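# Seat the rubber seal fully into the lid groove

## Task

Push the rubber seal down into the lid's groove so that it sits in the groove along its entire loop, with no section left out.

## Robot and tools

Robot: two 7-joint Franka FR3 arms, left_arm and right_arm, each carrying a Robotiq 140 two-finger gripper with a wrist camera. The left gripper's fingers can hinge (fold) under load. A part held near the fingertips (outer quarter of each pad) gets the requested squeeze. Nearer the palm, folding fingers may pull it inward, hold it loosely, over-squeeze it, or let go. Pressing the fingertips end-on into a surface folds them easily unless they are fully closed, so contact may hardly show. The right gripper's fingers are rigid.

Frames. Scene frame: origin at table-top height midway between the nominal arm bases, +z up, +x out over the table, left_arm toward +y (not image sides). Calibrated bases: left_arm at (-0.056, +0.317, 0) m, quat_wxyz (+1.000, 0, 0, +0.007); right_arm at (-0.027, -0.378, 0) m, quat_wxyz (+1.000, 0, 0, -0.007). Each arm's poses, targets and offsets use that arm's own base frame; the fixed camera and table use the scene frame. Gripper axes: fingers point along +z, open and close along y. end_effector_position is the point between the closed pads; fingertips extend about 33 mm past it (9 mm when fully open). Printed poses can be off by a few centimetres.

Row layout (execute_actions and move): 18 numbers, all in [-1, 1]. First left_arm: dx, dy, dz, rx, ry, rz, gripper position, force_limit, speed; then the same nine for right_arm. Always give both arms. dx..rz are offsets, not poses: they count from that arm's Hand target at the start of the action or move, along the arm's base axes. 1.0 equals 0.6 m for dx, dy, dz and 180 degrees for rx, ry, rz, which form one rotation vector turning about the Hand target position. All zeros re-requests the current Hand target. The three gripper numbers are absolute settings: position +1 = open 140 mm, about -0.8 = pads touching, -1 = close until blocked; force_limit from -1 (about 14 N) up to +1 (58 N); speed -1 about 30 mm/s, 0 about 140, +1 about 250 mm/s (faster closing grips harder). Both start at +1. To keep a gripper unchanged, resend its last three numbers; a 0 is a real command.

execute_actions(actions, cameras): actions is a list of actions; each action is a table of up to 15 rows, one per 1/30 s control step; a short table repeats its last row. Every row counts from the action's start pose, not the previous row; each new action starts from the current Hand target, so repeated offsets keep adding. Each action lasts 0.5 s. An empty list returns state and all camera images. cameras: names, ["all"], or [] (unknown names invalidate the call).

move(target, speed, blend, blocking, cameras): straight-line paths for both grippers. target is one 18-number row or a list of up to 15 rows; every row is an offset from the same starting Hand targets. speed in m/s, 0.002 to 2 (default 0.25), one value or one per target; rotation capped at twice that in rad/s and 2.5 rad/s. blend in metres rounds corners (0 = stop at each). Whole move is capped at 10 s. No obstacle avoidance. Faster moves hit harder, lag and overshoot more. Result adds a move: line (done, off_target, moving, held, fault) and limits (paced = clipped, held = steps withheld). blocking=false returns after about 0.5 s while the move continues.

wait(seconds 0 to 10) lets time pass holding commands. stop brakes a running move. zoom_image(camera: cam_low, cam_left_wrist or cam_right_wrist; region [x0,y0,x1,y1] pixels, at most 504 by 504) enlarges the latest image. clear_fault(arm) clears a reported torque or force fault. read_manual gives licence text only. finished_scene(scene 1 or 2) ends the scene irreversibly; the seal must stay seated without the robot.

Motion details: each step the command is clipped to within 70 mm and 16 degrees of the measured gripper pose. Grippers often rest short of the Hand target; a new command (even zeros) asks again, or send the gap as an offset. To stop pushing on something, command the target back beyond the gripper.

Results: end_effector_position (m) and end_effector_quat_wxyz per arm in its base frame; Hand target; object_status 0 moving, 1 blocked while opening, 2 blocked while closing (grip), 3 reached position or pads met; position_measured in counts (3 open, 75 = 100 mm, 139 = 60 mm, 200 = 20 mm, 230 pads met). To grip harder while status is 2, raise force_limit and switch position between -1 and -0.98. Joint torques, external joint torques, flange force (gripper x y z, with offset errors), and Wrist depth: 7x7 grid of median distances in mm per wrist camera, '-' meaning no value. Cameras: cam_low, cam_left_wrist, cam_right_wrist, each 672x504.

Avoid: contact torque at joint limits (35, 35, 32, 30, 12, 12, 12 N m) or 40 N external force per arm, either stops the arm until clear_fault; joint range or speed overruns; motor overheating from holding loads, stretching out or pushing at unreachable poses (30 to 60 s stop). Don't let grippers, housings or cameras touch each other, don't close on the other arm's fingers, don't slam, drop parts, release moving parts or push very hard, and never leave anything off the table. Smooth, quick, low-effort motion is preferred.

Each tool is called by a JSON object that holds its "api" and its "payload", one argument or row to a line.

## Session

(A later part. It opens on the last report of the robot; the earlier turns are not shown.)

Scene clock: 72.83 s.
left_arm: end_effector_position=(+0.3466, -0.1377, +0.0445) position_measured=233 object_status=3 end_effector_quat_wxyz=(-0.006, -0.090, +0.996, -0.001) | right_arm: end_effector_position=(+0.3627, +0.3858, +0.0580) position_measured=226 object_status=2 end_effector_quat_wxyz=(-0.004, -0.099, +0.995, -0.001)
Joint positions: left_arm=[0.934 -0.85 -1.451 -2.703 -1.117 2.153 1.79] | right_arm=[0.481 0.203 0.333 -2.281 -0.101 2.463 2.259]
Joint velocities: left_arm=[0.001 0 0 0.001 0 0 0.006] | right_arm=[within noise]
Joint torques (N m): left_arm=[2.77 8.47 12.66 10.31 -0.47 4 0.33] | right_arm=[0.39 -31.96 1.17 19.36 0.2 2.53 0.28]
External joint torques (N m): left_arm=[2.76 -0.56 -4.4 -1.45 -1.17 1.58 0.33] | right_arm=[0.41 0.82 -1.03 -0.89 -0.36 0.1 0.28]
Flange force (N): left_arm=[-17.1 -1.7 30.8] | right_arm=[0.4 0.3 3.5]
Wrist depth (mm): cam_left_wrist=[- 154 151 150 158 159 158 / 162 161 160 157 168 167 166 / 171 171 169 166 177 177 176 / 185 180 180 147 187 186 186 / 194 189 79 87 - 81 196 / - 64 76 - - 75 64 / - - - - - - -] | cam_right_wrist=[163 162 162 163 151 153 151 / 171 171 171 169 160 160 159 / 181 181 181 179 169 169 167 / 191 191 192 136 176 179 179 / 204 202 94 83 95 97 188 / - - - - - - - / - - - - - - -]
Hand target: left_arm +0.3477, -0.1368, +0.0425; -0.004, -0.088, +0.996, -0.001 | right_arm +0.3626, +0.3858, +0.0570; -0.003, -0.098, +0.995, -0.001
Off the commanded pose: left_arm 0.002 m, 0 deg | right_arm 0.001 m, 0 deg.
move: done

{"api": "move", "payload": {
  "target": [
    [0,0,0.018,0,0,0,-1,-1,0, 0,0,0,0,0,0,-1,-0.3,-1],
    [0.0542,0.0084,0.018,0,0,0,-1,-1,0, 0,0,0,0,0,0,-1,-0.3,-1]
  ],
  "speed": [0.08,0.1],
  "blend": [0.005,0],
  "cameras": ["cam_left_wrist"]
}}

{"api": "zoom_image", "payload": {
  "camera": "cam_left_wrist",
  "region": [330, 40, 430, 215]
}}

Scene clock: 103.93 s.
left_arm: end_effector_position=(+0.3805, -0.1322, +0.0536) position_measured=233 object_status=3 end_effector_quat_wxyz=(-0.003, -0.093, +0.996, -0.002) | right_arm: end_effector_position=(+0.3627, +0.3858, +0.0580) position_measured=226 object_status=2 end_effector_quat_wxyz=(-0.004, -0.099, +0.995, -0.001)
Joint positions: left_arm=[1.058 -0.832 -1.481 -2.618 -1.082 2.147 1.806] | right_arm=[0.481 0.203 0.333 -2.281 -0.101 2.463 2.259]
Joint velocities: left_arm=[0 0.002 -0.001 -0.002 0.001 0 0.007] | right_arm=[within noise]
Joint torques (N m): left_arm=[1.2 8.98 17.46 12.82 0.97 2.52 0.36] | right_arm=[0.39 -32.06 1.21 19.31 0.2 2.54 0.24]
External joint torques (N m): left_arm=[1.27 -1.13 -0.59 0.2 0.26 0.08 0.36] | right_arm=[0.38 0.72 -1.02 -0.93 -0.35 0.12 0.24]
Flange force (N): left_arm=[-6.9 -0.1 4.1] | right_arm=[0.7 0.0 3.3]
Wrist depth (mm): cam_left_wrist=[161 163 159 157 164 165 164 / 170 171 168 167 174 176 174 / 181 179 179 177 184 186 184 / 193 191 188 130 196 197 195 / 206 202 79 87 - 82 207 / - 64 76 - - 75 64 / - - - - - - -] | cam_right_wrist=[162 162 163 162 151 152 151 / 171 171 171 169 160 160 160 / 181 181 181 181 169 169 167 / 191 191 191 136 177 179 179 / 204 201 94 83 95 97 190 / - - - - - - 65 / - - - - - - -]
Hand target: left_arm +0.3802, -0.1317, +0.0533; -0.004, -0.088, +0.996, -0.001 | right_arm +0.3626, +0.3858, +0.0570; -0.003, -0.098, +0.995, -0.001
Off the commanded pose: left_arm 0.001 m, 1 deg | right_arm 0.001 m, 0 deg.
move: done
Images, in order (width x height): cam_left_wrist 672x504.

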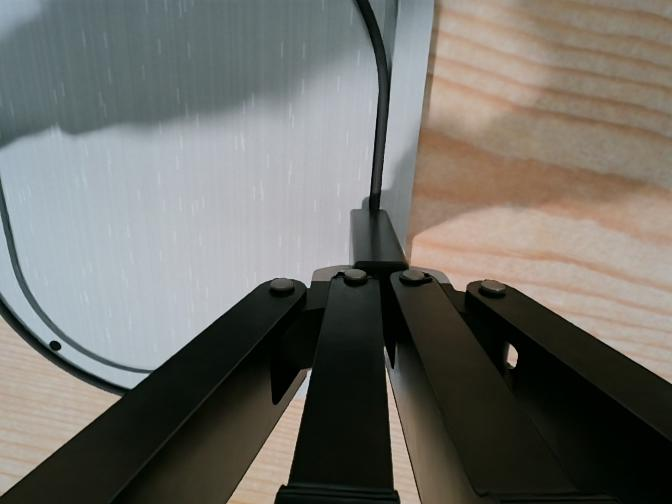

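Scaled by 2.880 from the camera's 672x504 image, which has a finer 960x720 frame.

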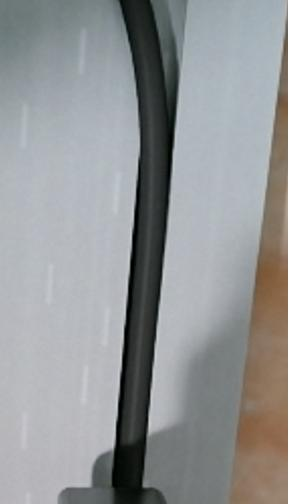

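{"api": "move", "payload": {
  "target": [
    [-0.0310,-0.0017,0,0,0,0,-1,-1,0, 0,0,0,0,0,0,-1,-0.3,-1],
    [-0.0310,-0.0017,-0.0180,0,0,0,-1,-1,0, 0,0,0,0,0,0,-1,-0.3,-1],
    [-0.0310,-0.0017,0,0,0,0,-1,-1,0, 0,0,0,0,0,0,-1,-0.3,-1],
    [-0.0146,0.0011,0,0,0,0,-1,-1,0, 0,0,0,0,0,0,-1,-0.3,-1],
    [-0.0146,0.0011,-0.018,0,0,0,-1,-1,0, 0,0,0,0,0,0,-1,-0.3,-1],
    [-0.0146,0.0011,0,0,0,0,-1,-1,0, 0,0,0,0,0,0,-1,-0.3,-1],
    [0.0019,0.0039,0,0,0,0,-1,-1,0, 0,0,0,0,0,0,-1,-0.3,-1],
    [0.0019,0.0039,-0.018,0,0,0,-1,-1,0, 0,0,0,0,0,0,-1,-0.3,-1]
  ],
  "speed": [0.08,0.03,0.06,0.06,0.03,0.06,0.06,0.03],
  "blend": [0.002,0,0.002,0.002,0,0.002,0.002,0]
}}

Scene clock: 107.40 s.
left_arm: end_effector_position=(+0.3800, -0.1293, +0.0444) position_measured=233 object_status=3 end_effector_quat_wxyz=(-0.006, -0.090, +0.996, +0.000) | right_arm: end_effector_position=(+0.3627, +0.3858, +0.0580) position_measured=226 object_status=2 end_effector_quat_wxyz=(-0.004, -0.099, +0.995, -0.001)
Joint positions: left_arm=[1.088 -0.82 -1.516 -2.616 -1.091 2.166 1.821] | right_arm=[0.481 0.203 0.333 -2.281 -0.101 2.463 2.259]
Joint velocities: left_arm=[0.001 0 0 0.002 0 0 0.005] | right_arm=[within noise]
Joint torques (N m): left_arm=[2.74 9.53 13.28 11.42 -0.64 4.09 0.34] | right_arm=[0.38 -31.96 1.23 19.35 0.2 2.53 0.22]
External joint torques (N m): left_arm=[2.68 -1.01 -4.68 -0.73 -1.35 1.66 0.34] | right_arm=[0.36 0.84 -1 -0.92 -0.36 0.1 0.22]
Flange force (N): left_arm=[-18.8 -2.4 31.4] | right_arm=[0.4 0.1 3.5]
Wrist depth (mm): cam_left_wrist=[- 152 151 150 158 158 158 / 163 161 159 158 167 167 166 / 171 170 168 168 176 177 176 / 185 181 179 147 187 187 186 / 193 190 79 87 - 81 197 / - 64 76 - - 75 64 / - - - - - - -] | cam_right_wrist=[162 162 162 163 150 152 152 / 171 172 171 171 160 160 159 / 181 181 181 181 169 170 166 / 191 192 192 136 176 179 179 / 205 201 94 83 95 97 190 / - - - - - - 65 / - - - - - - -]
Hand target: left_arm +0.3813, -0.1294, +0.0425; -0.004, -0.088, +0.996, -0.001 | right_arm +0.3626, +0.3858, +0.0570; -0.003, -0.098, +0.995, -0.001
Off the commanded pose: left_arm 0.002 m, 0 deg | right_arm 0.001 m, 0 deg.
move: done

{"api": "move", "payload": {
  "target": [
    [0.0,0.0,0.0183,0,0,0,-1,-1,0, 0,0,0,0,0,0,-1,-0.3,-1],
    [0.0167,0.0022,0.0183,0,0,0,-1,-1,0, 0,0,0,0,0,0,-1,-0.3,-1],
    [0.0167,0.0022,0,0,0,0,-1,-1,0, 0,0,0,0,0,0,-1,-0.3,-1],
    [0.0167,0.0022,0.0183,0,0,0,-1,-1,0, 0,0,0,0,0,0,-1,-0.3,-1],
    [0.0330,0.0050,0.0183,0,0,0,-1,-1,0, 0,0,0,0,0,0,-1,-0.3,-1],
    [0.0330,0.0050,0,0,0,0,-1,-1,0, 0,0,0,0,0,0,-1,-0.3,-1],
    [0.0330,0.0050,0.0183,0,0,0,-1,-1,0, 0,0,0,0,0,0,-1,-0.3,-1],
    [0.0537,0.0080,0.0183,0,0,0,-1,-1,0, 0,0,0,0,0,0,-1,-0.3,-1],
    [0.0537,0.0080,0,0,0,0,-1,-1,0, 0,0,0,0,0,0,-1,-0.3,-1],
    [0.0537,0.0080,0.0183,0,0,0,-1,-1,0, 0,0,0,0,0,0,-1,-0.3,-1],
    [0.0703,0.0077,0.0183,0,0,0,-1,-1,0, 0,0,0,0,0,0,-1,-0.3,-1],
    [0.0703,0.0077,0,0,0,0,-1,-1,0, 0,0,0,0,0,0,-1,-0.3,-1]
  ],
  "speed": [0.06,0.06,0.03,0.06,0.06,0.03,0.06,0.06,0.03,0.06,0.06,0.03],
  "blend": [0.002,0.002,0,0.002,0.002,0,0.002,0.002,0,0.002,0.002,0],
  "cameras": ["cam_left_wrist"]
}}

Scene clock: 111.93 s.
left_arm: end_effector_position=(+0.4229, -0.1240, +0.0445) position_measured=233 object_status=3 end_effector_quat_wxyz=(-0.005, -0.090, +0.996, +0.000) | right_arm: end_effector_position=(+0.3627, +0.3858, +0.0580) position_measured=226 object_status=2 end_effector_quat_wxyz=(-0.004, -0.099, +0.995, -0.001)
Joint positions: left_arm=[1.271 -0.807 -1.607 -2.496 -1.065 2.166 1.839] | right_arm=[0.481 0.203 0.333 -2.281 -0.101 2.463 2.259]
Joint velocities: left_arm=[0.002 -0.001 0.001 -0.001 0 0.001 0.004] | right_arm=[within noise]
Joint torques (N m): left_arm=[2.01 11.99 15.3 12 -0.42 3.51 0.32] | right_arm=[0.35 -31.99 1.21 19.35 0.21 2.53 0.29]
External joint torques (N m): left_arm=[1.99 -1.55 -4.03 -0.64 -1.13 1.08 0.32] | right_arm=[0.33 0.84 -1.02 -0.92 -0.34 0.1 0.29]
Flange force (N): left_arm=[-14.4 -1.7 24.0] | right_arm=[0.4 0.2 3.5]
Wrist depth (mm): cam_left_wrist=[- 152 152 150 159 159 158 / 160 160 157 158 169 168 167 / 172 170 171 167 176 178 176 / 184 180 179 147 188 188 186 / 208 191 79 87 - 81 197 / - 64 76 - - 75 64 / - - - - - - -] | cam_right_wrist=[162 163 163 162 152 151 151 / 171 171 171 169 162 159 159 / 181 180 181 179 169 169 169 / 192 191 192 136 176 178 179 / 204 202 94 83 95 97 191 / - - - - - - 65 / - - - - - - -]
Hand target: left_arm +0.4235, -0.1248, +0.0425; -0.004, -0.088, +0.996, -0.001 | right_arm +0.3626, +0.3858, +0.0570; -0.003, -0.098, +0.995, -0.001
Off the commanded pose: left_arm 0.002 m, 0 deg | right_arm 0.001 m, 0 deg.
move: done
Images, in order (width x height): cam_left_wrist 672x504.

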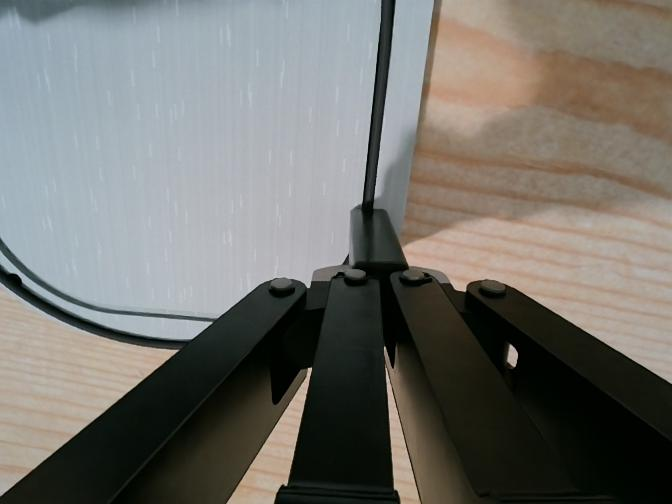

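{"api": "zoom_image", "payload": {
  "camera": "cam_left_wrist",
  "region": [320, 0, 460, 215]
}}

Scaled by 2.344 from the camera's 672x504 image, which has a finer 960x720 frame.

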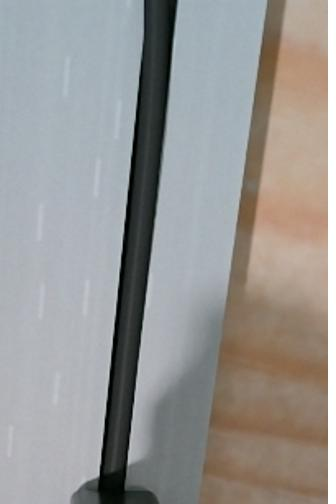

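{"api": "move", "payload": {
  "target": [
    [0,0,0.05,0,0,0,-1,-1,0, 0,0,0,0,0,0,-1,-0.3,-1],
    [0.12,-0.06,0.10,0,0,0,-1,-1,0, 0,0,0,0,0,0,-1,-0.3,-1]
  ],
  "speed": [0.1,0.15],
  "blend": [0.01,0],
  "cameras": ["cam_left_wrist","cam_right_wrist"]
}}

Scene clock: 114.33 s.
left_arm: end_effector_position=(+0.4963, -0.1616, +0.1032) position_measured=233 object_status=3 end_effector_quat_wxyz=(-0.002, -0.084, +0.996, -0.003) | right_arm: end_effector_position=(+0.3627, +0.3858, +0.0580) position_measured=226 object_status=2 end_effector_quat_wxyz=(-0.004, -0.099, +0.995, -0.001)
Joint positions: left_arm=[1.416 -0.828 -1.61 -2.217 -0.959 2.011 1.737] | right_arm=[0.481 0.203 0.333 -2.281 -0.101 2.463 2.259]
Joint velocities: left_arm=[0 0.001 0 0.001 0 -0.003 -0.004] | right_arm=[within noise]
Joint torques (N m): left_arm=[1.13 15.79 22.1 15.09 0.69 2.18 -0.31] | right_arm=[0.38 -31.97 1.23 19.3 0.2 2.53 0.24]
External joint torques (N m): left_arm=[1.21 -2.57 -0.23 0.09 -0.06 -0.26 -0.31] | right_arm=[0.45 0.91 -0.93 -1 -0.35 0.1 0.24]
Flange force (N): left_arm=[-6.1 -2.2 2.7] | right_arm=[0.6 0.3 3.7]
Wrist depth (mm): cam_left_wrist=[217 207 203 202 200 209 208 / 229 225 215 214 212 221 219 / 243 242 228 226 235 233 232 / 260 257 255 131 246 249 246 / 276 271 79 87 - 81 262 / - 64 76 - - 75 64 / - - - - - - -] | cam_right_wrist=[163 162 162 163 151 153 151 / 172 171 171 169 161 160 159 / 181 180 180 180 169 169 166 / 191 191 192 137 176 179 179 / 204 201 94 83 95 97 190 / - - - - - - 65 / - - - - - - -]
Hand target: left_arm +0.4955, -0.1608, +0.1025; -0.004, -0.088, +0.996, -0.001 | right_arm +0.3626, +0.3858, +0.0570; -0.003, -0.098, +0.995, -0.001
Off the commanded pose: left_arm 0.001 m, 1 deg | right_arm 0.001 m, 0 deg.
move: done
Images, in order (width x height): cam_left_wrist 672x504, cam_right_wrist 672x504.

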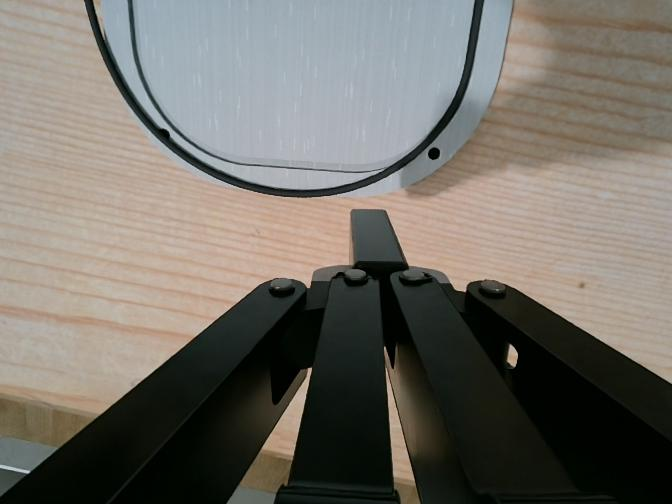

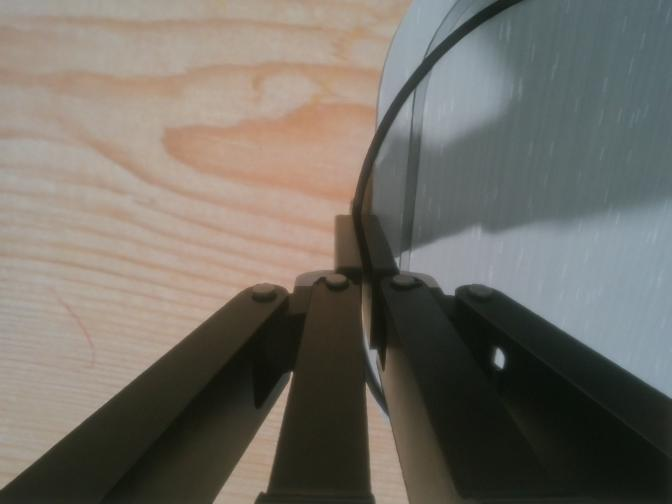

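{"api": "move", "payload": {
  "target": [
    [-0.19,-0.02,0.20,0,0,0,-1,-1,0, 0,0,0,0,0,0,-1,-0.3,-1]
  ],
  "speed": [0.2],
  "cameras": ["cam_left_wrist"]
}}

Scene clock: 117.33 s.
left_arm: end_effector_position=(+0.3827, -0.1739, +0.2224) position_measured=233 object_status=3 end_effector_quat_wxyz=(-0.003, -0.084, +0.996, -0.003) | right_arm: end_effector_position=(+0.3627, +0.3858, +0.0580) position_measured=226 object_status=2 end_effector_quat_wxyz=(-0.004, -0.099, +0.995, -0.001)
Joint positions: left_arm=[0.888 -0.957 -1.072 -2.4 -0.819 1.726 1.647] | right_arm=[0.481 0.203 0.333 -2.281 -0.101 2.463 2.259]
Joint velocities: left_arm=[0.001 0 0 0.001 0 -0.005 -0.005] | right_arm=[within noise]
Joint torques (N m): left_arm=[0.75 6.92 19.84 16.68 0.75 2.23 -0.22] | right_arm=[0.36 -31.97 1.2 19.26 0.2 2.53 0.26]
External joint torques (N m): left_arm=[0.73 -1.97 -0.01 -0.47 -0.06 -0.22 -0.22] | right_arm=[0.32 0.89 -1.05 -0.98 -0.35 0.11 0.26]
Flange force (N): left_arm=[3.3 0.6 0.3] | right_arm=[0.4 0.1 3.7]
Wrist depth (mm): cam_left_wrist=[331 328 313 309 310 314 310 / 345 339 329 325 328 333 327 / 154 184 350 341 344 349 345 / 396 387 376 111 369 369 367 / 422 408 79 87 - 81 388 / - 64 76 - - 75 64 / - - - - - - -] | cam_right_wrist=[163 162 162 163 152 152 152 / 172 171 171 169 160 162 159 / 181 181 181 181 168 169 167 / 192 191 191 136 177 179 179 / 205 200 94 83 95 97 191 / - - - - - - 65 / - - - - - - -]
Hand target: left_arm +0.3815, -0.1728, +0.2225; -0.004, -0.088, +0.996, -0.001 | right_arm +0.3626, +0.3858, +0.0570; -0.003, -0.098, +0.995, -0.001
Off the commanded pose: left_arm 0.002 m, 1 deg | right_arm 0.001 m, 0 deg.
move: done
Images, in order (width x height): cam_left_wrist 672x504.

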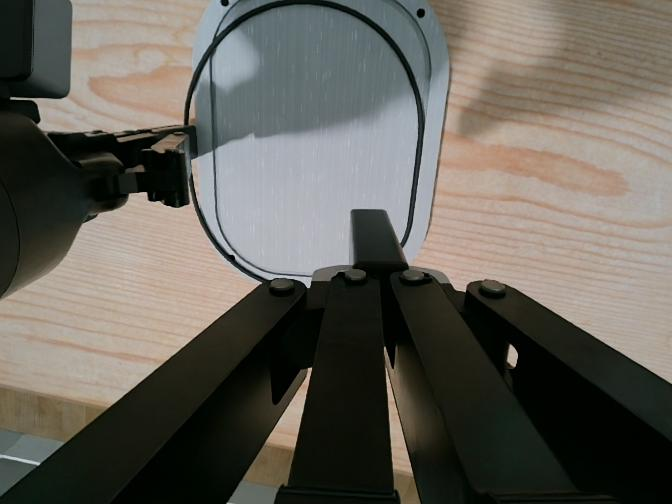

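{"api": "move", "payload": {
  "target": [
    [0,0,0,0,0,0,-1,-1,0, -0.0405,0.0338,0.0017,0,0,0,-1,-0.3,-1]
  ],
  "speed": [0.04],
  "cameras": ["cam_left_wrist","cam_right_wrist"]
}}

Scene clock: 119.37 s.
left_arm: end_effector_position=(+0.3823, -0.1740, +0.2224) position_measured=233 object_status=3 end_effector_quat_wxyz=(-0.003, -0.084, +0.996, -0.002) | right_arm: end_effector_position=(+0.3393, +0.4052, +0.0581) position_measured=226 object_status=2 end_effector_quat_wxyz=(-0.004, -0.099, +0.995, -0.002)
Joint positions: left_arm=[0.888 -0.958 -1.072 -2.4 -0.819 1.725 1.646] | right_arm=[0.53 0.201 0.341 -2.284 -0.102 2.463 2.317]
Joint velocities: left_arm=[within noise] | right_arm=[0.001 0.001 0 0 0 0.001 0.006]
Joint torques (N m): left_arm=[0.72 6.88 19.67 16.72 0.72 2.22 -0.21] | right_arm=[1.14 -32.44 1.83 18.81 0.63 2.35 0.17]
External joint torques (N m): left_arm=[0.76 -2.04 -0.14 -0.44 -0.09 -0.22 -0.21] | right_arm=[1.06 0.27 -0.48 -1.44 0.08 -0.08 0.17]
Flange force (N): left_arm=[3.0 0.4 0.6] | right_arm=[3.7 -1.3 1.5]
Wrist depth (mm): cam_left_wrist=[324 326 319 306 311 314 312 / - 192 323 324 322 329 327 / - 168 346 338 353 350 347 / 392 390 372 118 368 373 366 / 417 407 79 87 - 82 390 / - 64 76 - - 75 64 / - - - - - - -] | cam_right_wrist=[163 163 163 163 153 152 151 / 172 172 171 169 161 160 160 / 182 181 181 178 169 168 166 / 193 192 193 136 176 178 179 / 203 201 94 83 95 97 189 / - - - - - - 65 / - - - - - - -]
Hand target: left_arm +0.3815, -0.1728, +0.2225; -0.004, -0.088, +0.996, -0.001 | right_arm +0.3383, +0.4061, +0.0580; -0.003, -0.098, +0.995, -0.001
Off the commanded pose: left_arm 0.001 m, 0 deg | right_arm 0.001 m, 0 deg.
move: done
Images, in order (width x height): cam_left_wrist 672x504, cam_right_wrist 672x504.

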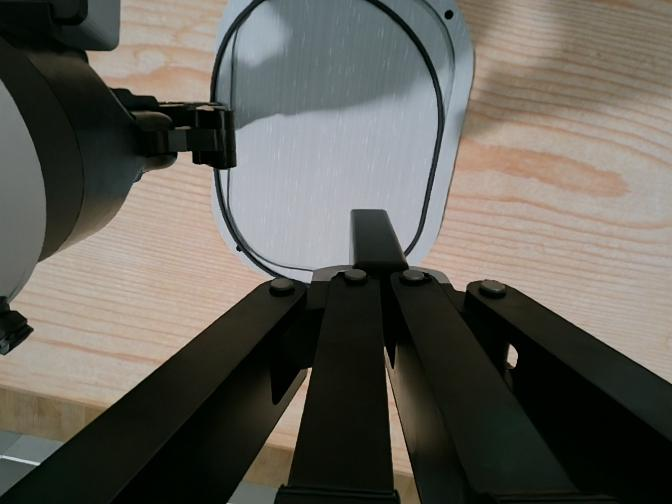

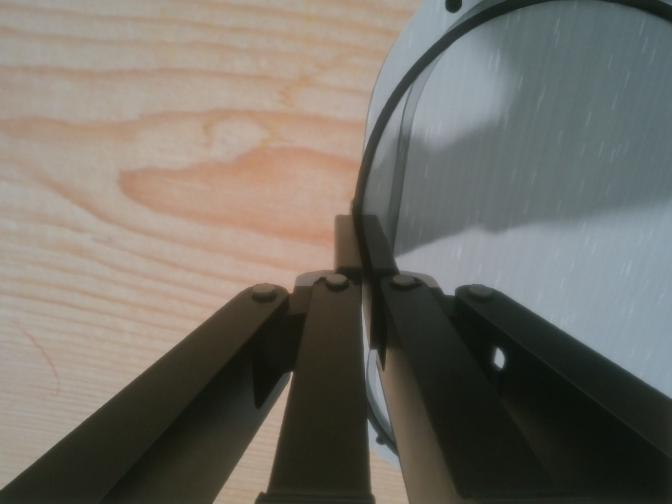

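{"api": "move", "payload": {
  "target": [
    [0,0,0,0,0,0,-1,-1,0, 0,0,0.0417,0,0,0,-1,-0.3,-1],
    [0,0,0,0,0,0,-1,-1,0, -0.006,0.0311,0.0417,0,0,0,-1,-0.3,-1]
  ],
  "speed": [0.05,0.04],
  "blend": [0.003,0],
  "cameras": ["cam_left_wrist","cam_right_wrist"]
}}

Scene clock: 120.97 s.
left_arm: end_effector_position=(+0.3823, -0.1740, +0.2224) position_measured=233 object_status=3 end_effector_quat_wxyz=(-0.003, -0.084, +0.996, -0.002) | right_arm: end_effector_position=(+0.3401, +0.4084, +0.0784) position_measured=226 object_status=2 end_effector_quat_wxyz=(+0.001, -0.096, +0.995, +0.001)
Joint positions: left_arm=[0.888 -0.958 -1.072 -2.4 -0.819 1.725 1.646] | right_arm=[0.528 0.16 0.348 -2.278 -0.083 2.43 2.314]
Joint torques (N m): left_arm=[0.7 6.88 19.7 16.76 0.72 2.22 -0.2] | right_arm=[-0.08 -30.56 1.08 20.15 0.64 2.4 0.11]
External joint torques (N m): left_arm=[0.72 -2.03 -0.17 -0.4 -0.09 -0.22 -0.2] | right_arm=[-0.09 1.41 -0.75 -0.81 0.05 -0.07 0.11]
Flange force (N): left_arm=[2.9 0.3 0.6] | right_arm=[-1.1 0.4 3.3]
Wrist depth (mm): cam_left_wrist=[327 325 322 313 309 314 311 / - 195 325 329 318 332 328 / 113 365 329 - 346 351 347 / 395 388 372 131 371 372 369 / 419 408 79 87 - 81 386 / - 64 76 - - 75 64 / - - - - - - -] | cam_right_wrist=[180 179 179 179 171 169 171 / 189 190 190 189 179 178 179 / 200 200 201 199 189 188 189 / 212 212 213 137 201 203 200 / 226 224 94 83 95 97 213 / - - - - - - 65 / - - - - - - -]
Hand target: left_arm +0.3815, -0.1728, +0.2225; -0.004, -0.088, +0.996, -0.001 | right_arm +0.3398, +0.4080, +0.0772; +0.001, -0.096, +0.995, +0.001 (not the last commanded pose)
Off the commanded pose: left_arm 0.001 m, 0 deg | right_arm 0.018 m, 1 deg.
move: held (right_arm; a check stopped the path); path passed 0 of 2 targets; limits=held
pose unreachable (right arm): on one or more control steps of this call, first in action 0 (counted from 0), this arm could not follow its commanded pose, so it was not sent that pose on those steps. It may still have moved: this result reports where it is.
cause: moving toward the commanded pose would bring a part of the arm too close to another arm (a part of this arm just beyond joint 6 (wrist pitch) and a part of the left arm just beyond its joint 7 (wrist roll), under 1 mm apart when this arm was first held).
Images, in order (width x height): cam_left_wrist 672x504, cam_right_wrist 672x504.

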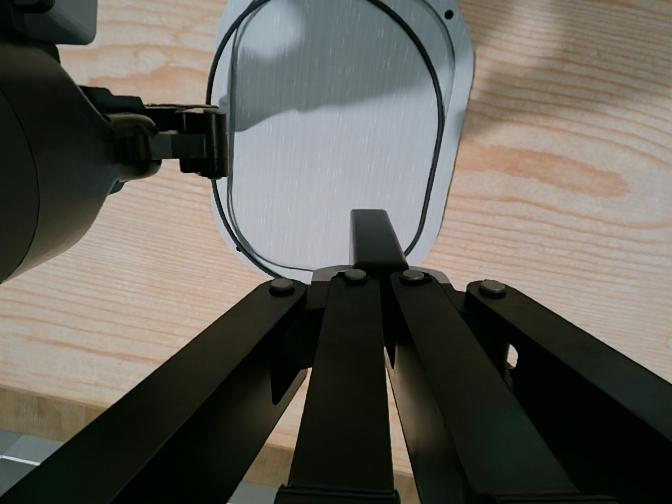

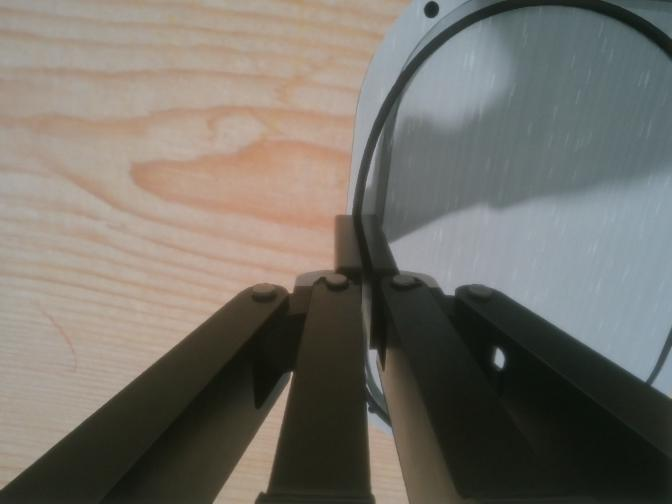

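{"api": "move", "payload": {
  "target": [
    [0.09,0.12,-0.18,0,0,0,-1,-1,0, 0,0,0.005,0,0,0,-1,-0.3,-1],
    [0.09,0.12,-0.18,0,0,0,-1,-1,0, -0.0050,0.0258,0.005,0,0,0,-1,-0.3,-1]
  ],
  "speed": [0.2,0.04],
  "blend": [0.0,0],
  "cameras": ["cam_left_wrist","cam_right_wrist"]
}}

Scene clock: 123.67 s.
left_arm: end_effector_position=(+0.4351, -0.1005, +0.1148) position_measured=233 object_status=3 end_effector_quat_wxyz=(-0.004, -0.091, +0.996, -0.001) | right_arm: end_effector_position=(+0.3370, +0.4239, +0.0807) position_measured=226 object_status=2 end_effector_quat_wxyz=(+0.001, -0.098, +0.995, +0.003)
Joint positions: left_arm=[1.209 -0.801 -1.386 -2.456 -0.914 2.035 1.822] | right_arm=[0.549 0.181 0.351 -2.243 -0.09 2.416 2.337]
Joint velocities: left_arm=[within noise] | right_arm=[-0.001 0 0 0.001 0 -0.001 0.007]
Joint torques (N m): left_arm=[0.74 9.08 18.63 15.46 0.68 2.78 0.36] | right_arm=[0.49 -31.8 0.97 20.67 0.26 2.21 0.22]
External joint torques (N m): left_arm=[0.78 -0.89 -0.54 -0.21 -0.07 0.34 0.36] | right_arm=[0.41 0.8 -1.19 -0.32 -0.34 -0.24 0.22]
Flange force (N): left_arm=[-3.2 0.5 3.6] | right_arm=[-1.6 1.7 2.2]
Wrist depth (mm): cam_left_wrist=[216 215 211 211 222 220 219 / 232 227 225 225 234 231 231 / 252 243 239 240 247 245 244 / 271 270 255 130 259 259 259 / 291 283 79 87 - 82 273 / - 64 76 - - 75 64 / - - - - - - -] | cam_right_wrist=[181 181 182 180 171 171 171 / 192 191 191 187 180 180 181 / 201 202 203 194 190 192 191 / 214 215 215 138 202 206 203 / 227 225 94 83 95 211 216 / - - - - - - 65 / - - - - - - -]
Hand target: left_arm +0.4355, -0.1008, +0.1145; -0.004, -0.088, +0.996, -0.001 | right_arm +0.3368, +0.4235, +0.0802; +0.001, -0.096, +0.995, +0.001
Off the commanded pose: left_arm 0.001 m, 0 deg | right_arm 0.001 m, 0 deg.
move: done
Images, in order (width x height): cam_left_wrist 672x504, cam_right_wrist 672x504.

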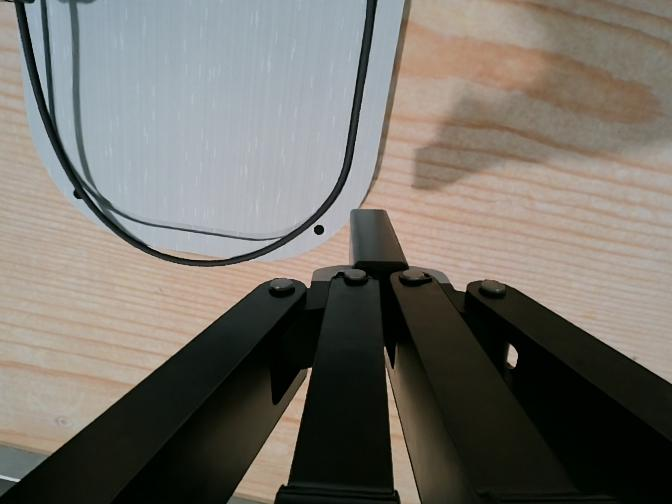

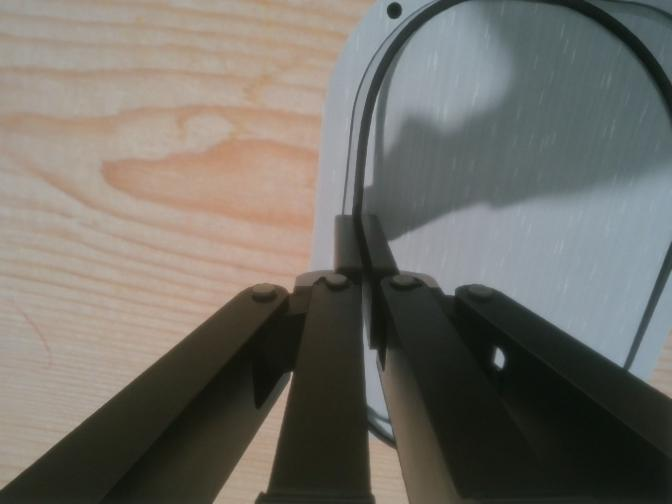

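{"api": "move", "payload": {
  "target": [
    [0,0,0,0,0,0,-1,-1,0, -0.0292,-0.0118,-0.0083,0,0,-0.034,-1,-0.3,-1],
    [0,0,0,0,0,0,-1,-1,0, -0.0292,-0.0118,-0.0333,0,0,-0.034,-1,-0.3,-1]
  ],
  "speed": [0.04,0.04],
  "blend": [0.003,0],
  "cameras": ["cam_left_wrist","cam_right_wrist"]
}}

Scene clock: 126.83 s.
left_arm: end_effector_position=(+0.4351, -0.1005, +0.1148) position_measured=233 object_status=3 end_effector_quat_wxyz=(-0.004, -0.091, +0.996, -0.001) | right_arm: end_effector_position=(+0.3192, +0.4162, +0.0610) position_measured=226 object_status=2 end_effector_quat_wxyz=(+0.000, -0.044, +0.999, +0.001)
Joint positions: left_arm=[1.209 -0.801 -1.386 -2.456 -0.914 2.035 1.822] | right_arm=[0.574 0.179 0.34 -2.307 -0.094 2.474 2.465]
Joint velocities: left_arm=[within noise] | right_arm=[0 0.001 0 0.002 0 0.002 0.005]
Joint torques (N m): left_arm=[0.69 8.99 18.62 15.51 0.7 2.77 0.35] | right_arm=[0.56 -31.27 0.82 19.47 0.2 2.55 0.22]
External joint torques (N m): left_arm=[0.61 -0.98 -0.65 -0.13 -0.06 0.32 0.35] | right_arm=[0.5 0.74 -1.22 -0.76 -0.36 0.1 0.22]
Flange force (N): left_arm=[-2.9 0.2 3.5] | right_arm=[0.0 0.4 3.4]
Wrist depth (mm): cam_left_wrist=[217 214 212 212 221 220 218 / 228 227 225 225 234 232 230 / 252 - 238 237 248 245 244 / 271 270 252 131 260 260 260 / 291 285 79 87 - 81 273 / - 64 76 - - 75 64 / - - - - - - -] | cam_right_wrist=[164 165 165 163 154 156 154 / 174 173 173 170 162 164 162 / 184 184 184 172 171 171 172 / 195 195 195 124 180 182 181 / 207 205 94 83 95 96 194 / - - - - - - 65 / - - - - - - -]
Hand target: left_arm +0.4355, -0.1008, +0.1145; -0.004, -0.088, +0.996, -0.001 | right_arm +0.3192, +0.4164, +0.0602; +0.001, -0.043, +0.999, +0.001
Off the commanded pose: left_arm 0.001 m, 0 deg | right_arm 0.001 m, 0 deg.
move: done
Images, in order (width x height): cam_left_wrist 672x504, cam_right_wrist 672x504.

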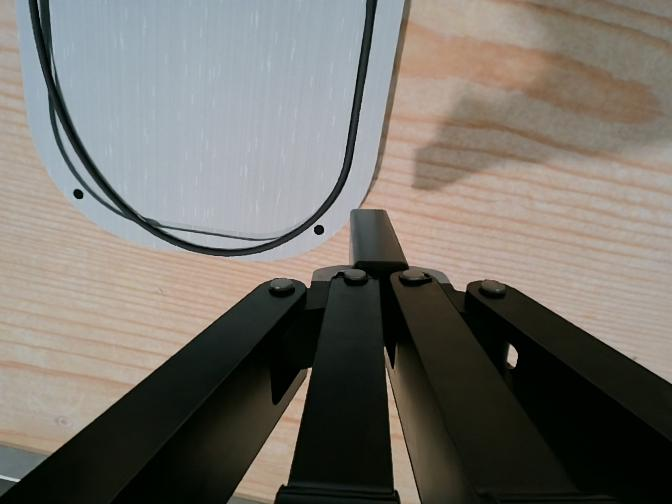

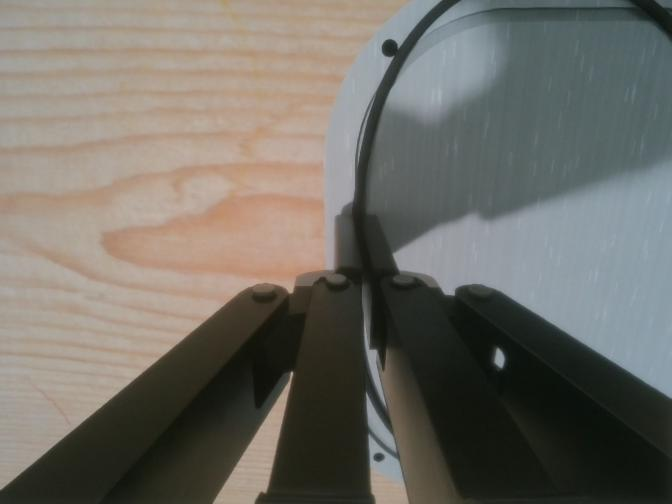

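{"api": "move", "payload": {
  "target": [
    [-0.0112,-0.0285,-0.0992,0,0,-0.036,-1,-1,0, 0,0,-0.0062,0,0,0,-1,-0.3,-1],
    [-0.0112,-0.0285,-0.12,0,0,-0.036,-1,-1,0, 0,0,-0.0062,0,0,0,-1,-0.3,-1],
    [-0.0112,-0.0285,-0.0992,0,0,-0.036,-1,-1,0, 0,0,-0.0062,0,0,0,-1,-0.3,-1],
    [0.0045,-0.0338,-0.0992,0,0,-0.036,-1,-1,0, 0,0,-0.0062,0,0,0,-1,-0.3,-1],
    [0.0045,-0.0338,-0.12,0,0,-0.036,-1,-1,0, 0,0,-0.0062,0,0,0,-1,-0.3,-1],
    [0.0045,-0.0338,-0.0992,0,0,-0.036,-1,-1,0, 0,0,-0.0062,0,0,0,-1,-0.3,-1],
    [0.0192,-0.0418,-0.0992,0,0,-0.036,-1,-1,0, 0,0,-0.0062,0,0,0,-1,-0.3,-1],
    [0.0192,-0.0418,-0.12,0,0,-0.036,-1,-1,0, 0,0,-0.0062,0,0,0,-1,-0.3,-1],
    [0.0192,-0.0418,-0.0992,0,0,-0.036,-1,-1,0, 0,0,-0.0062,0,0,0,-1,-0.3,-1],
    [0.0320,-0.0523,-0.0992,0,0,-0.036,-1,-1,0, 0,0,-0.0062,0,0,0,-1,-0.3,-1],
    [0.0320,-0.0523,-0.12,0,0,-0.036,-1,-1,0, 0,0,-0.0062,0,0,0,-1,-0.3,-1]
  ],
  "speed": [0.12,0.03,0.06,0.06,0.03,0.06,0.06,0.03,0.06,0.06,0.03],
  "blend": [0.002,0,0.002,0.002,0,0.002,0.002,0,0.002,0.002,0],
  "cameras": ["cam_left_wrist","cam_right_wrist"]
}}

Scene clock: 132.33 s.
left_arm: end_effector_position=(+0.4537, -0.1321, +0.0448) position_measured=233 object_status=3 end_effector_quat_wxyz=(-0.006, -0.029, +1.000, -0.001) | right_arm: end_effector_position=(+0.3197, +0.4170, +0.0581) position_measured=226 object_status=2 end_effector_quat_wxyz=(+0.001, -0.043, +0.999, +0.002)
Joint positions: left_arm=[1.39 -0.768 -1.688 -2.398 -1.014 2.183 1.925] | right_arm=[0.574 0.186 0.34 -2.308 -0.099 2.484 2.471]
Joint torques (N m): left_arm=[2.63 12.61 14.98 12.76 -0.65 3.85 -0.04] | right_arm=[0.29 -30.87 0.98 18.94 0.16 2.45 0.29]
External joint torques (N m): left_arm=[2.63 -3.43 -4.63 -0.83 -1.35 1.42 -0.05] | right_arm=[0.34 1.25 -1.03 -1.23 -0.4 -0.02 0.29]
Flange force (N): left_arm=[-18.8 -1.2 28.3] | right_arm=[0.3 0.3 4.4]
Wrist depth (mm): cam_left_wrist=[- 152 152 150 151 159 158 / 161 161 159 159 158 167 167 / 171 170 169 168 168 177 176 / 184 180 179 147 187 188 186 / 208 205 79 87 - 81 197 / - 64 76 - - 75 64 / - - - - - - -] | cam_right_wrist=[162 162 162 160 153 152 152 / 171 170 171 167 160 160 159 / 181 180 181 176 169 169 168 / 192 192 192 137 177 179 179 / 205 202 94 83 95 97 191 / - - - - - - - / - - - - - - -]
Hand target: left_arm +0.4547, -0.1321, +0.0425; -0.004, -0.031, +1.000, -0.001 | right_arm +0.3192, +0.4164, +0.0565; +0.001, -0.043, +0.999, +0.001
Off the commanded pose: left_arm 0.003 m, 0 deg | right_arm 0.002 m, 0 deg.
move: done
Images, in order (width x height): cam_left_wrist 672x504, cam_right_wrist 672x504.

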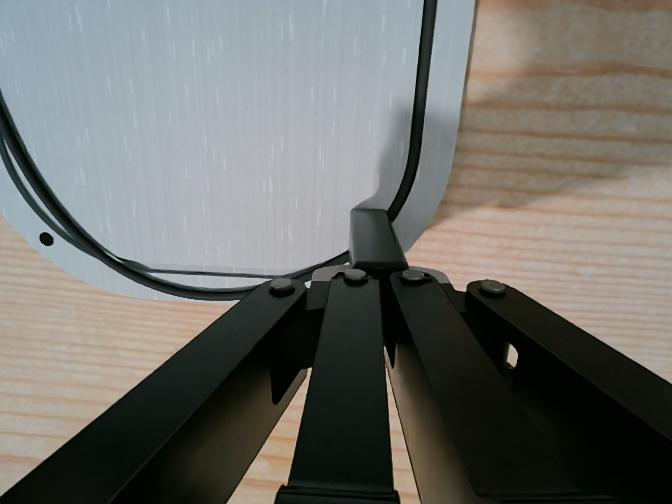

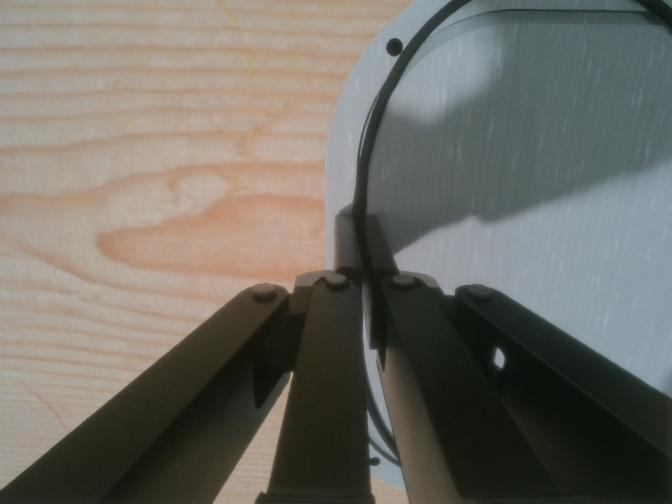

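{"api": "move", "payload": {
  "target": [
    [0,0,0.0208,0,0,0,-1,-1,0, 0,0,0,0,0,0,-1,-0.3,-1],
    [0.0123,-0.0168,0.0208,0,0,0,-1,-1,0, 0,0,0,0,0,0,-1,-0.3,-1],
    [0.0123,-0.0168,0,0,0,0,-1,-1,0, 0,0,0,0,0,0,-1,-0.3,-1],
    [0.0123,-0.0168,0.0208,0,0,0,-1,-1,0, 0,0,0,0,0,0,-1,-0.3,-1],
    [0.0205,-0.0313,0.0208,0,0,0,-1,-1,0, 0,0,0,0,0,0,-1,-0.3,-1],
    [0.0205,-0.0313,0,0,0,0,-1,-1,0, 0,0,0,0,0,0,-1,-0.3,-1],
    [0.0205,-0.0313,0.0208,0,0,0,-1,-1,0, 0,0,0,0,0,0,-1,-0.3,-1],
    [0.0260,-0.0470,0.0208,0,0,0,-1,-1,0, 0,0,0,0,0,0,-1,-0.3,-1],
    [0.0260,-0.0470,0,0,0,0,-1,-1,0, 0,0,0,0,0,0,-1,-0.3,-1],
    [0.0260,-0.0470,0.0208,0,0,0,-1,-1,0, 0,0,0,0,0,0,-1,-0.3,-1],
    [0.055,-0.055,0.05,0,0,0,-1,-1,0, 0,0,0,0,0,0,-1,-0.3,-1]
  ],
  "speed": [0.06,0.06,0.03,0.06,0.06,0.03,0.06,0.06,0.03,0.06,0.1],
  "blend": [0.002,0.002,0,0.002,0.002,0,0.002,0.002,0,0.002,0],
  "cameras": ["cam_left_wrist","cam_right_wrist"]
}}

Scene clock: 137.60 s.
left_arm: end_effector_position=(+0.4880, -0.1671, +0.0723) position_measured=233 object_status=3 end_effector_quat_wxyz=(-0.002, -0.027, +1.000, -0.003) | right_arm: end_effector_position=(+0.3197, +0.4171, +0.0581) position_measured=226 object_status=2 end_effector_quat_wxyz=(+0.001, -0.043, +0.999, +0.002)
Joint positions: left_arm=[1.431 -0.798 -1.693 -2.254 -0.976 2.098 1.844] | right_arm=[0.574 0.186 0.34 -2.308 -0.099 2.484 2.471]
Joint velocities: left_arm=[0.001 -0.001 0 0.001 -0.001 -0.005 -0.005] | right_arm=[within noise]
Joint torques (N m): left_arm=[1.17 16.28 21.74 14.67 0.96 2.18 -0.21] | right_arm=[0.31 -30.89 0.98 18.94 0.21 2.41 0.27]
External joint torques (N m): left_arm=[1.08 -2.74 0.2 0.09 0.23 -0.28 -0.21] | right_arm=[0.57 1.25 -0.83 -1.26 -0.35 -0.05 0.27]
Flange force (N): left_arm=[-5.9 -1.2 1.8] | right_arm=[0.7 0.5 4.2]
Wrist depth (mm): cam_left_wrist=[186 176 176 174 174 175 182 / 198 186 186 183 189 188 191 / 211 210 197 194 193 203 202 / 226 224 221 147 216 217 215 / 242 236 79 87 - 81 226 / - 64 76 - - 75 64 / - - - - - - -] | cam_right_wrist=[161 162 162 162 151 153 152 / 171 171 171 167 159 160 159 / 181 181 181 176 169 168 168 / 192 192 192 136 177 180 - / 205 202 94 83 95 96 191 / - - - - - - 63 / - - - - - - -]
Hand target: left_arm +0.4877, -0.1651, +0.0725; -0.004, -0.031, +1.000, -0.001 | right_arm +0.3192, +0.4164, +0.0565; +0.001, -0.043, +0.999, +0.001
Off the commanded pose: left_arm 0.002 m, 1 deg | right_arm 0.002 m, 0 deg.
move: done
Images, in order (width x height): cam_left_wrist 672x504, cam_right_wrist 672x504.

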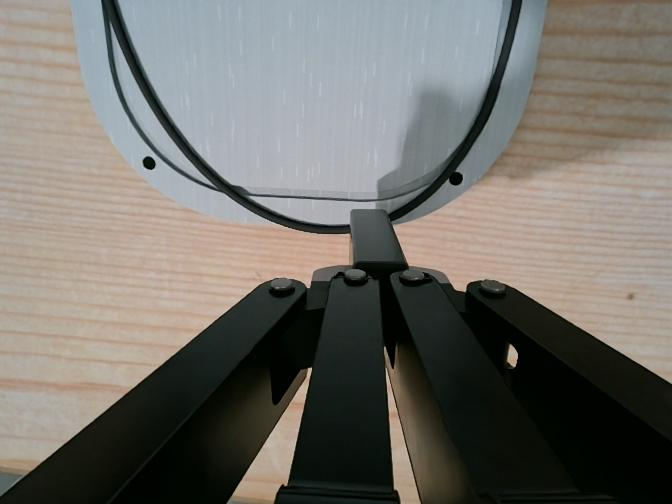

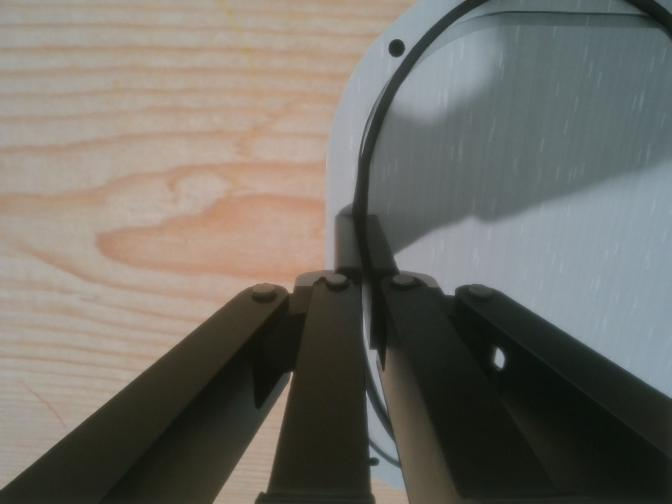

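{"api": "zoom_image", "payload": {
  "camera": "cam_left_wrist",
  "region": [320, 0, 560, 240]
}}

Scaled by 2.100 from the camera's 672x504 image, which has a finer 960x720 frame.

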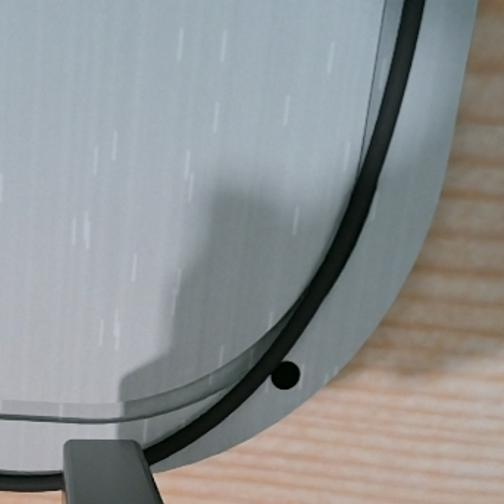

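{"api": "move", "payload": {
  "target": [
    [-0.03,0.06,0.28,0,0,0,-1,-1,0, 0,0,0,0,0,0,-1,-0.3,-1]
  ],
  "speed": [0.25],
  "cameras": ["cam_left_wrist"]
}}

{"api": "zoom_image", "payload": {
  "camera": "cam_left_wrist",
  "region": [120, 0, 420, 230]
}}

Scene clock: 139.63 s.
left_arm: end_effector_position=(+0.4708, -0.1300, +0.2402) position_measured=233 object_status=3 end_effector_quat_wxyz=(-0.002, -0.028, +1.000, -0.003) | right_arm: end_effector_position=(+0.3197, +0.4171, +0.0581) position_measured=226 object_status=2 end_effector_quat_wxyz=(+0.001, -0.043, +0.999, +0.002)
Joint positions: left_arm=[1.2 -0.764 -1.216 -2.177 -0.73 1.78 1.806] | right_arm=[0.574 0.186 0.34 -2.308 -0.099 2.484 2.471]
Joint velocities: left_arm=[0 0 0.001 0 -0.001 -0.003 0] | right_arm=[within noise]
Joint torques (N m): left_arm=[0.72 7.37 19.96 18.46 0.78 2.19 -0.26] | right_arm=[0.3 -30.86 0.95 18.94 0.2 2.41 0.21]
External joint torques (N m): left_arm=[0.73 -2.1 0.23 -0.29 -0.04 -0.25 -0.25] | right_arm=[0.3 1.28 -1.1 -1.25 -0.36 -0.05 0.21]
Flange force (N): left_arm=[2.5 -0.4 -0.1] | right_arm=[0.2 0.1 4.3]
Wrist depth (mm): cam_left_wrist=[341 343 322 - 328 330 326 / 364 357 343 343 352 346 347 / 388 383 378 378 373 366 366 / 408 405 398 121 390 388 386 / 440 426 79 87 - 81 406 / - 64 76 - - 75 64 / - - - - - - -] | cam_right_wrist=[162 162 162 161 151 151 152 / 170 171 171 167 159 162 160 / 181 181 180 172 168 169 169 / 191 192 192 136 177 179 180 / 205 202 94 83 95 97 190 / - - - - - - - / - - - - - - -]
Hand target: left_arm +0.4697, -0.1291, +0.2405; -0.004, -0.031, +1.000, -0.001 | right_arm +0.3192, +0.4164, +0.0565; +0.001, -0.043, +0.999, +0.001
Off the commanded pose: left_arm 0.001 m, 0 deg | right_arm 0.002 m, 0 deg.
move: done
Images, in order (width x height): cam_left_wrist 672x504.

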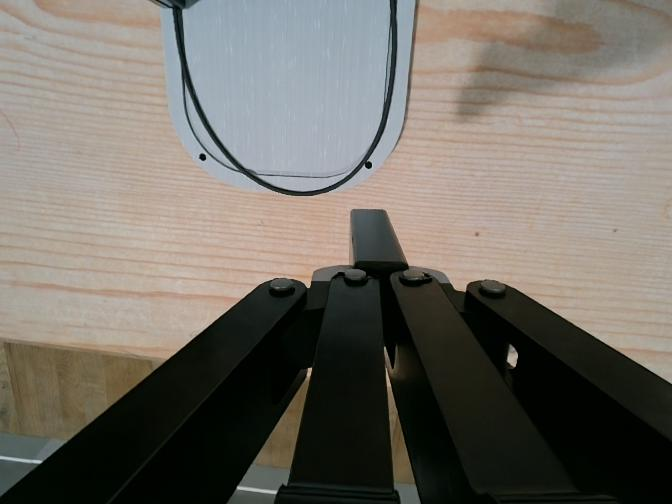

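Scaled by 1.680 from the camera's 672x504 image, which has a finer 960x720 frame.

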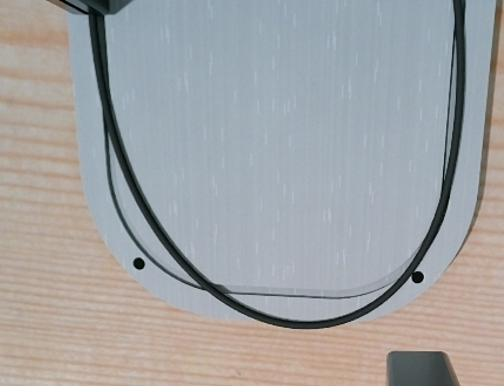

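{"api": "move", "payload": {
  "target": [
    [0,0,0,0,0,0,-1,-1,0, 0,0,0,0,0,0,-1,-0.3,-1],
    [0,0,0,0,0,0,-1,-1,0, 0,0,0,0,0,0,-0.45,-0.3,-0.7],
    [0,0,0,0,0,0,-1,-1,0, 0,0,0.1,0,0,0,-0.45,-0.3,-0.7]
  ],
  "speed": [0.1,0.1,0.06],
  "cameras": ["cam_left_wrist","cam_right_wrist"]
}}

Scene clock: 142.83 s.
left_arm: end_effector_position=(+0.4703, -0.1300, +0.2401) position_measured=233 object_status=3 end_effector_quat_wxyz=(-0.003, -0.028, +1.000, -0.002) | right_arm: end_effector_position=(+0.3195, +0.4167, +0.1157) position_measured=186 object_status=3 end_effector_quat_wxyz=(+0.002, -0.041, +0.999, +0.001)
Joint positions: left_arm=[1.2 -0.766 -1.216 -2.177 -0.73 1.778 1.806] | right_arm=[0.567 0.071 0.352 -2.277 -0.036 2.347 2.432]
Joint velocities: left_arm=[within noise] | right_arm=[0 0.001 -0.001 0.002 0.001 -0.004 -0.008]
Joint torques (N m): left_arm=[0.71 7.4 19.88 18.45 0.75 2.23 -0.18] | right_arm=[-0.35 -30.16 0.08 21.3 1.13 2.15 -0.13]
External joint torques (N m): left_arm=[0.66 -2.14 0.06 -0.28 -0.08 -0.21 -0.18] | right_arm=[-0.43 -0.09 -0.81 -0.69 0.49 -0.32 -0.13]
Flange force (N): left_arm=[2.3 -0.5 0.3] | right_arm=[1.1 -3.3 -0.9]
Wrist depth (mm): cam_left_wrist=[341 339 327 329 332 328 324 / 359 355 352 340 350 348 344 / 385 380 380 363 371 368 364 / 411 401 401 121 387 386 386 / 433 426 79 87 - 82 408 / - 64 76 - - 75 64 / - - - - - - -] | cam_right_wrist=[212 212 213 212 207 213 206 / 225 224 224 220 213 216 216 / 237 238 238 232 226 224 226 / 253 253 249 238 235 245 240 / 266 - 94 258 97 94 271 / - - 68 283 - - - / - - - 311 - - -]
Hand target: left_arm +0.4697, -0.1291, +0.2405; -0.004, -0.031, +1.000, -0.001 | right_arm +0.3192, +0.4164, +0.1165; +0.001, -0.043, +0.999, +0.001
Off the commanded pose: left_arm 0.001 m, 0 deg | right_arm 0.001 m, 0 deg.
move: done
Images, in order (width x height): cam_left_wrist 672x504, cam_right_wrist 672x504.

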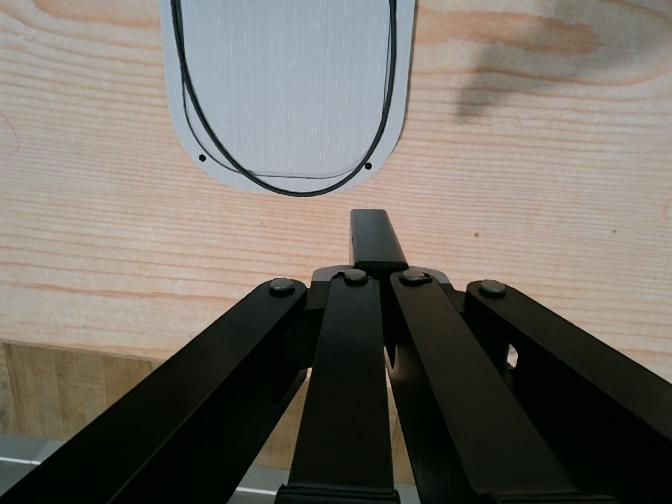

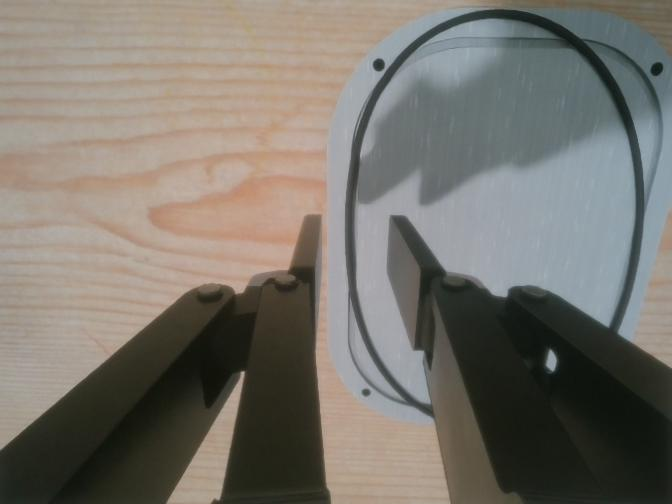

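{"api": "zoom_image", "payload": {
  "camera": "cam_right_wrist",
  "region": [320, 0, 672, 260]
}}

{"api": "zoom_image", "payload": {
  "camera": "cam_right_wrist",
  "region": [500, 100, 672, 350]
}}

Scaled by 1.432 from the camera's 672x504 image, which has a finer 960x720 frame.

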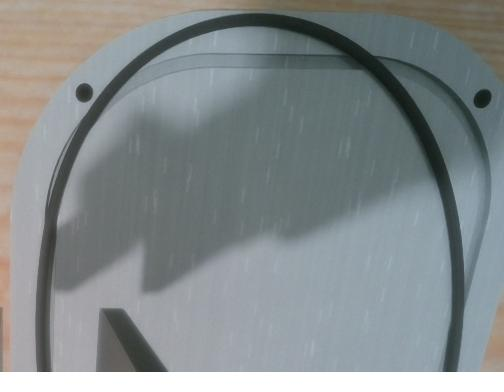

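Scaled by 2.016 from the camera's 672x504 image, which has a finer 960x720 frame.

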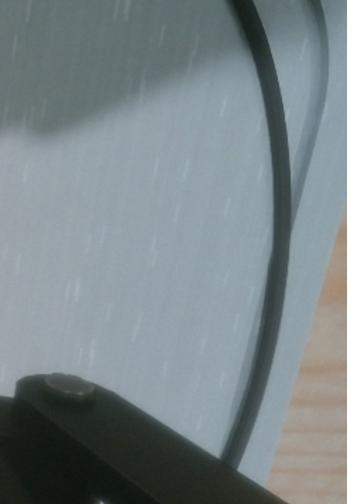

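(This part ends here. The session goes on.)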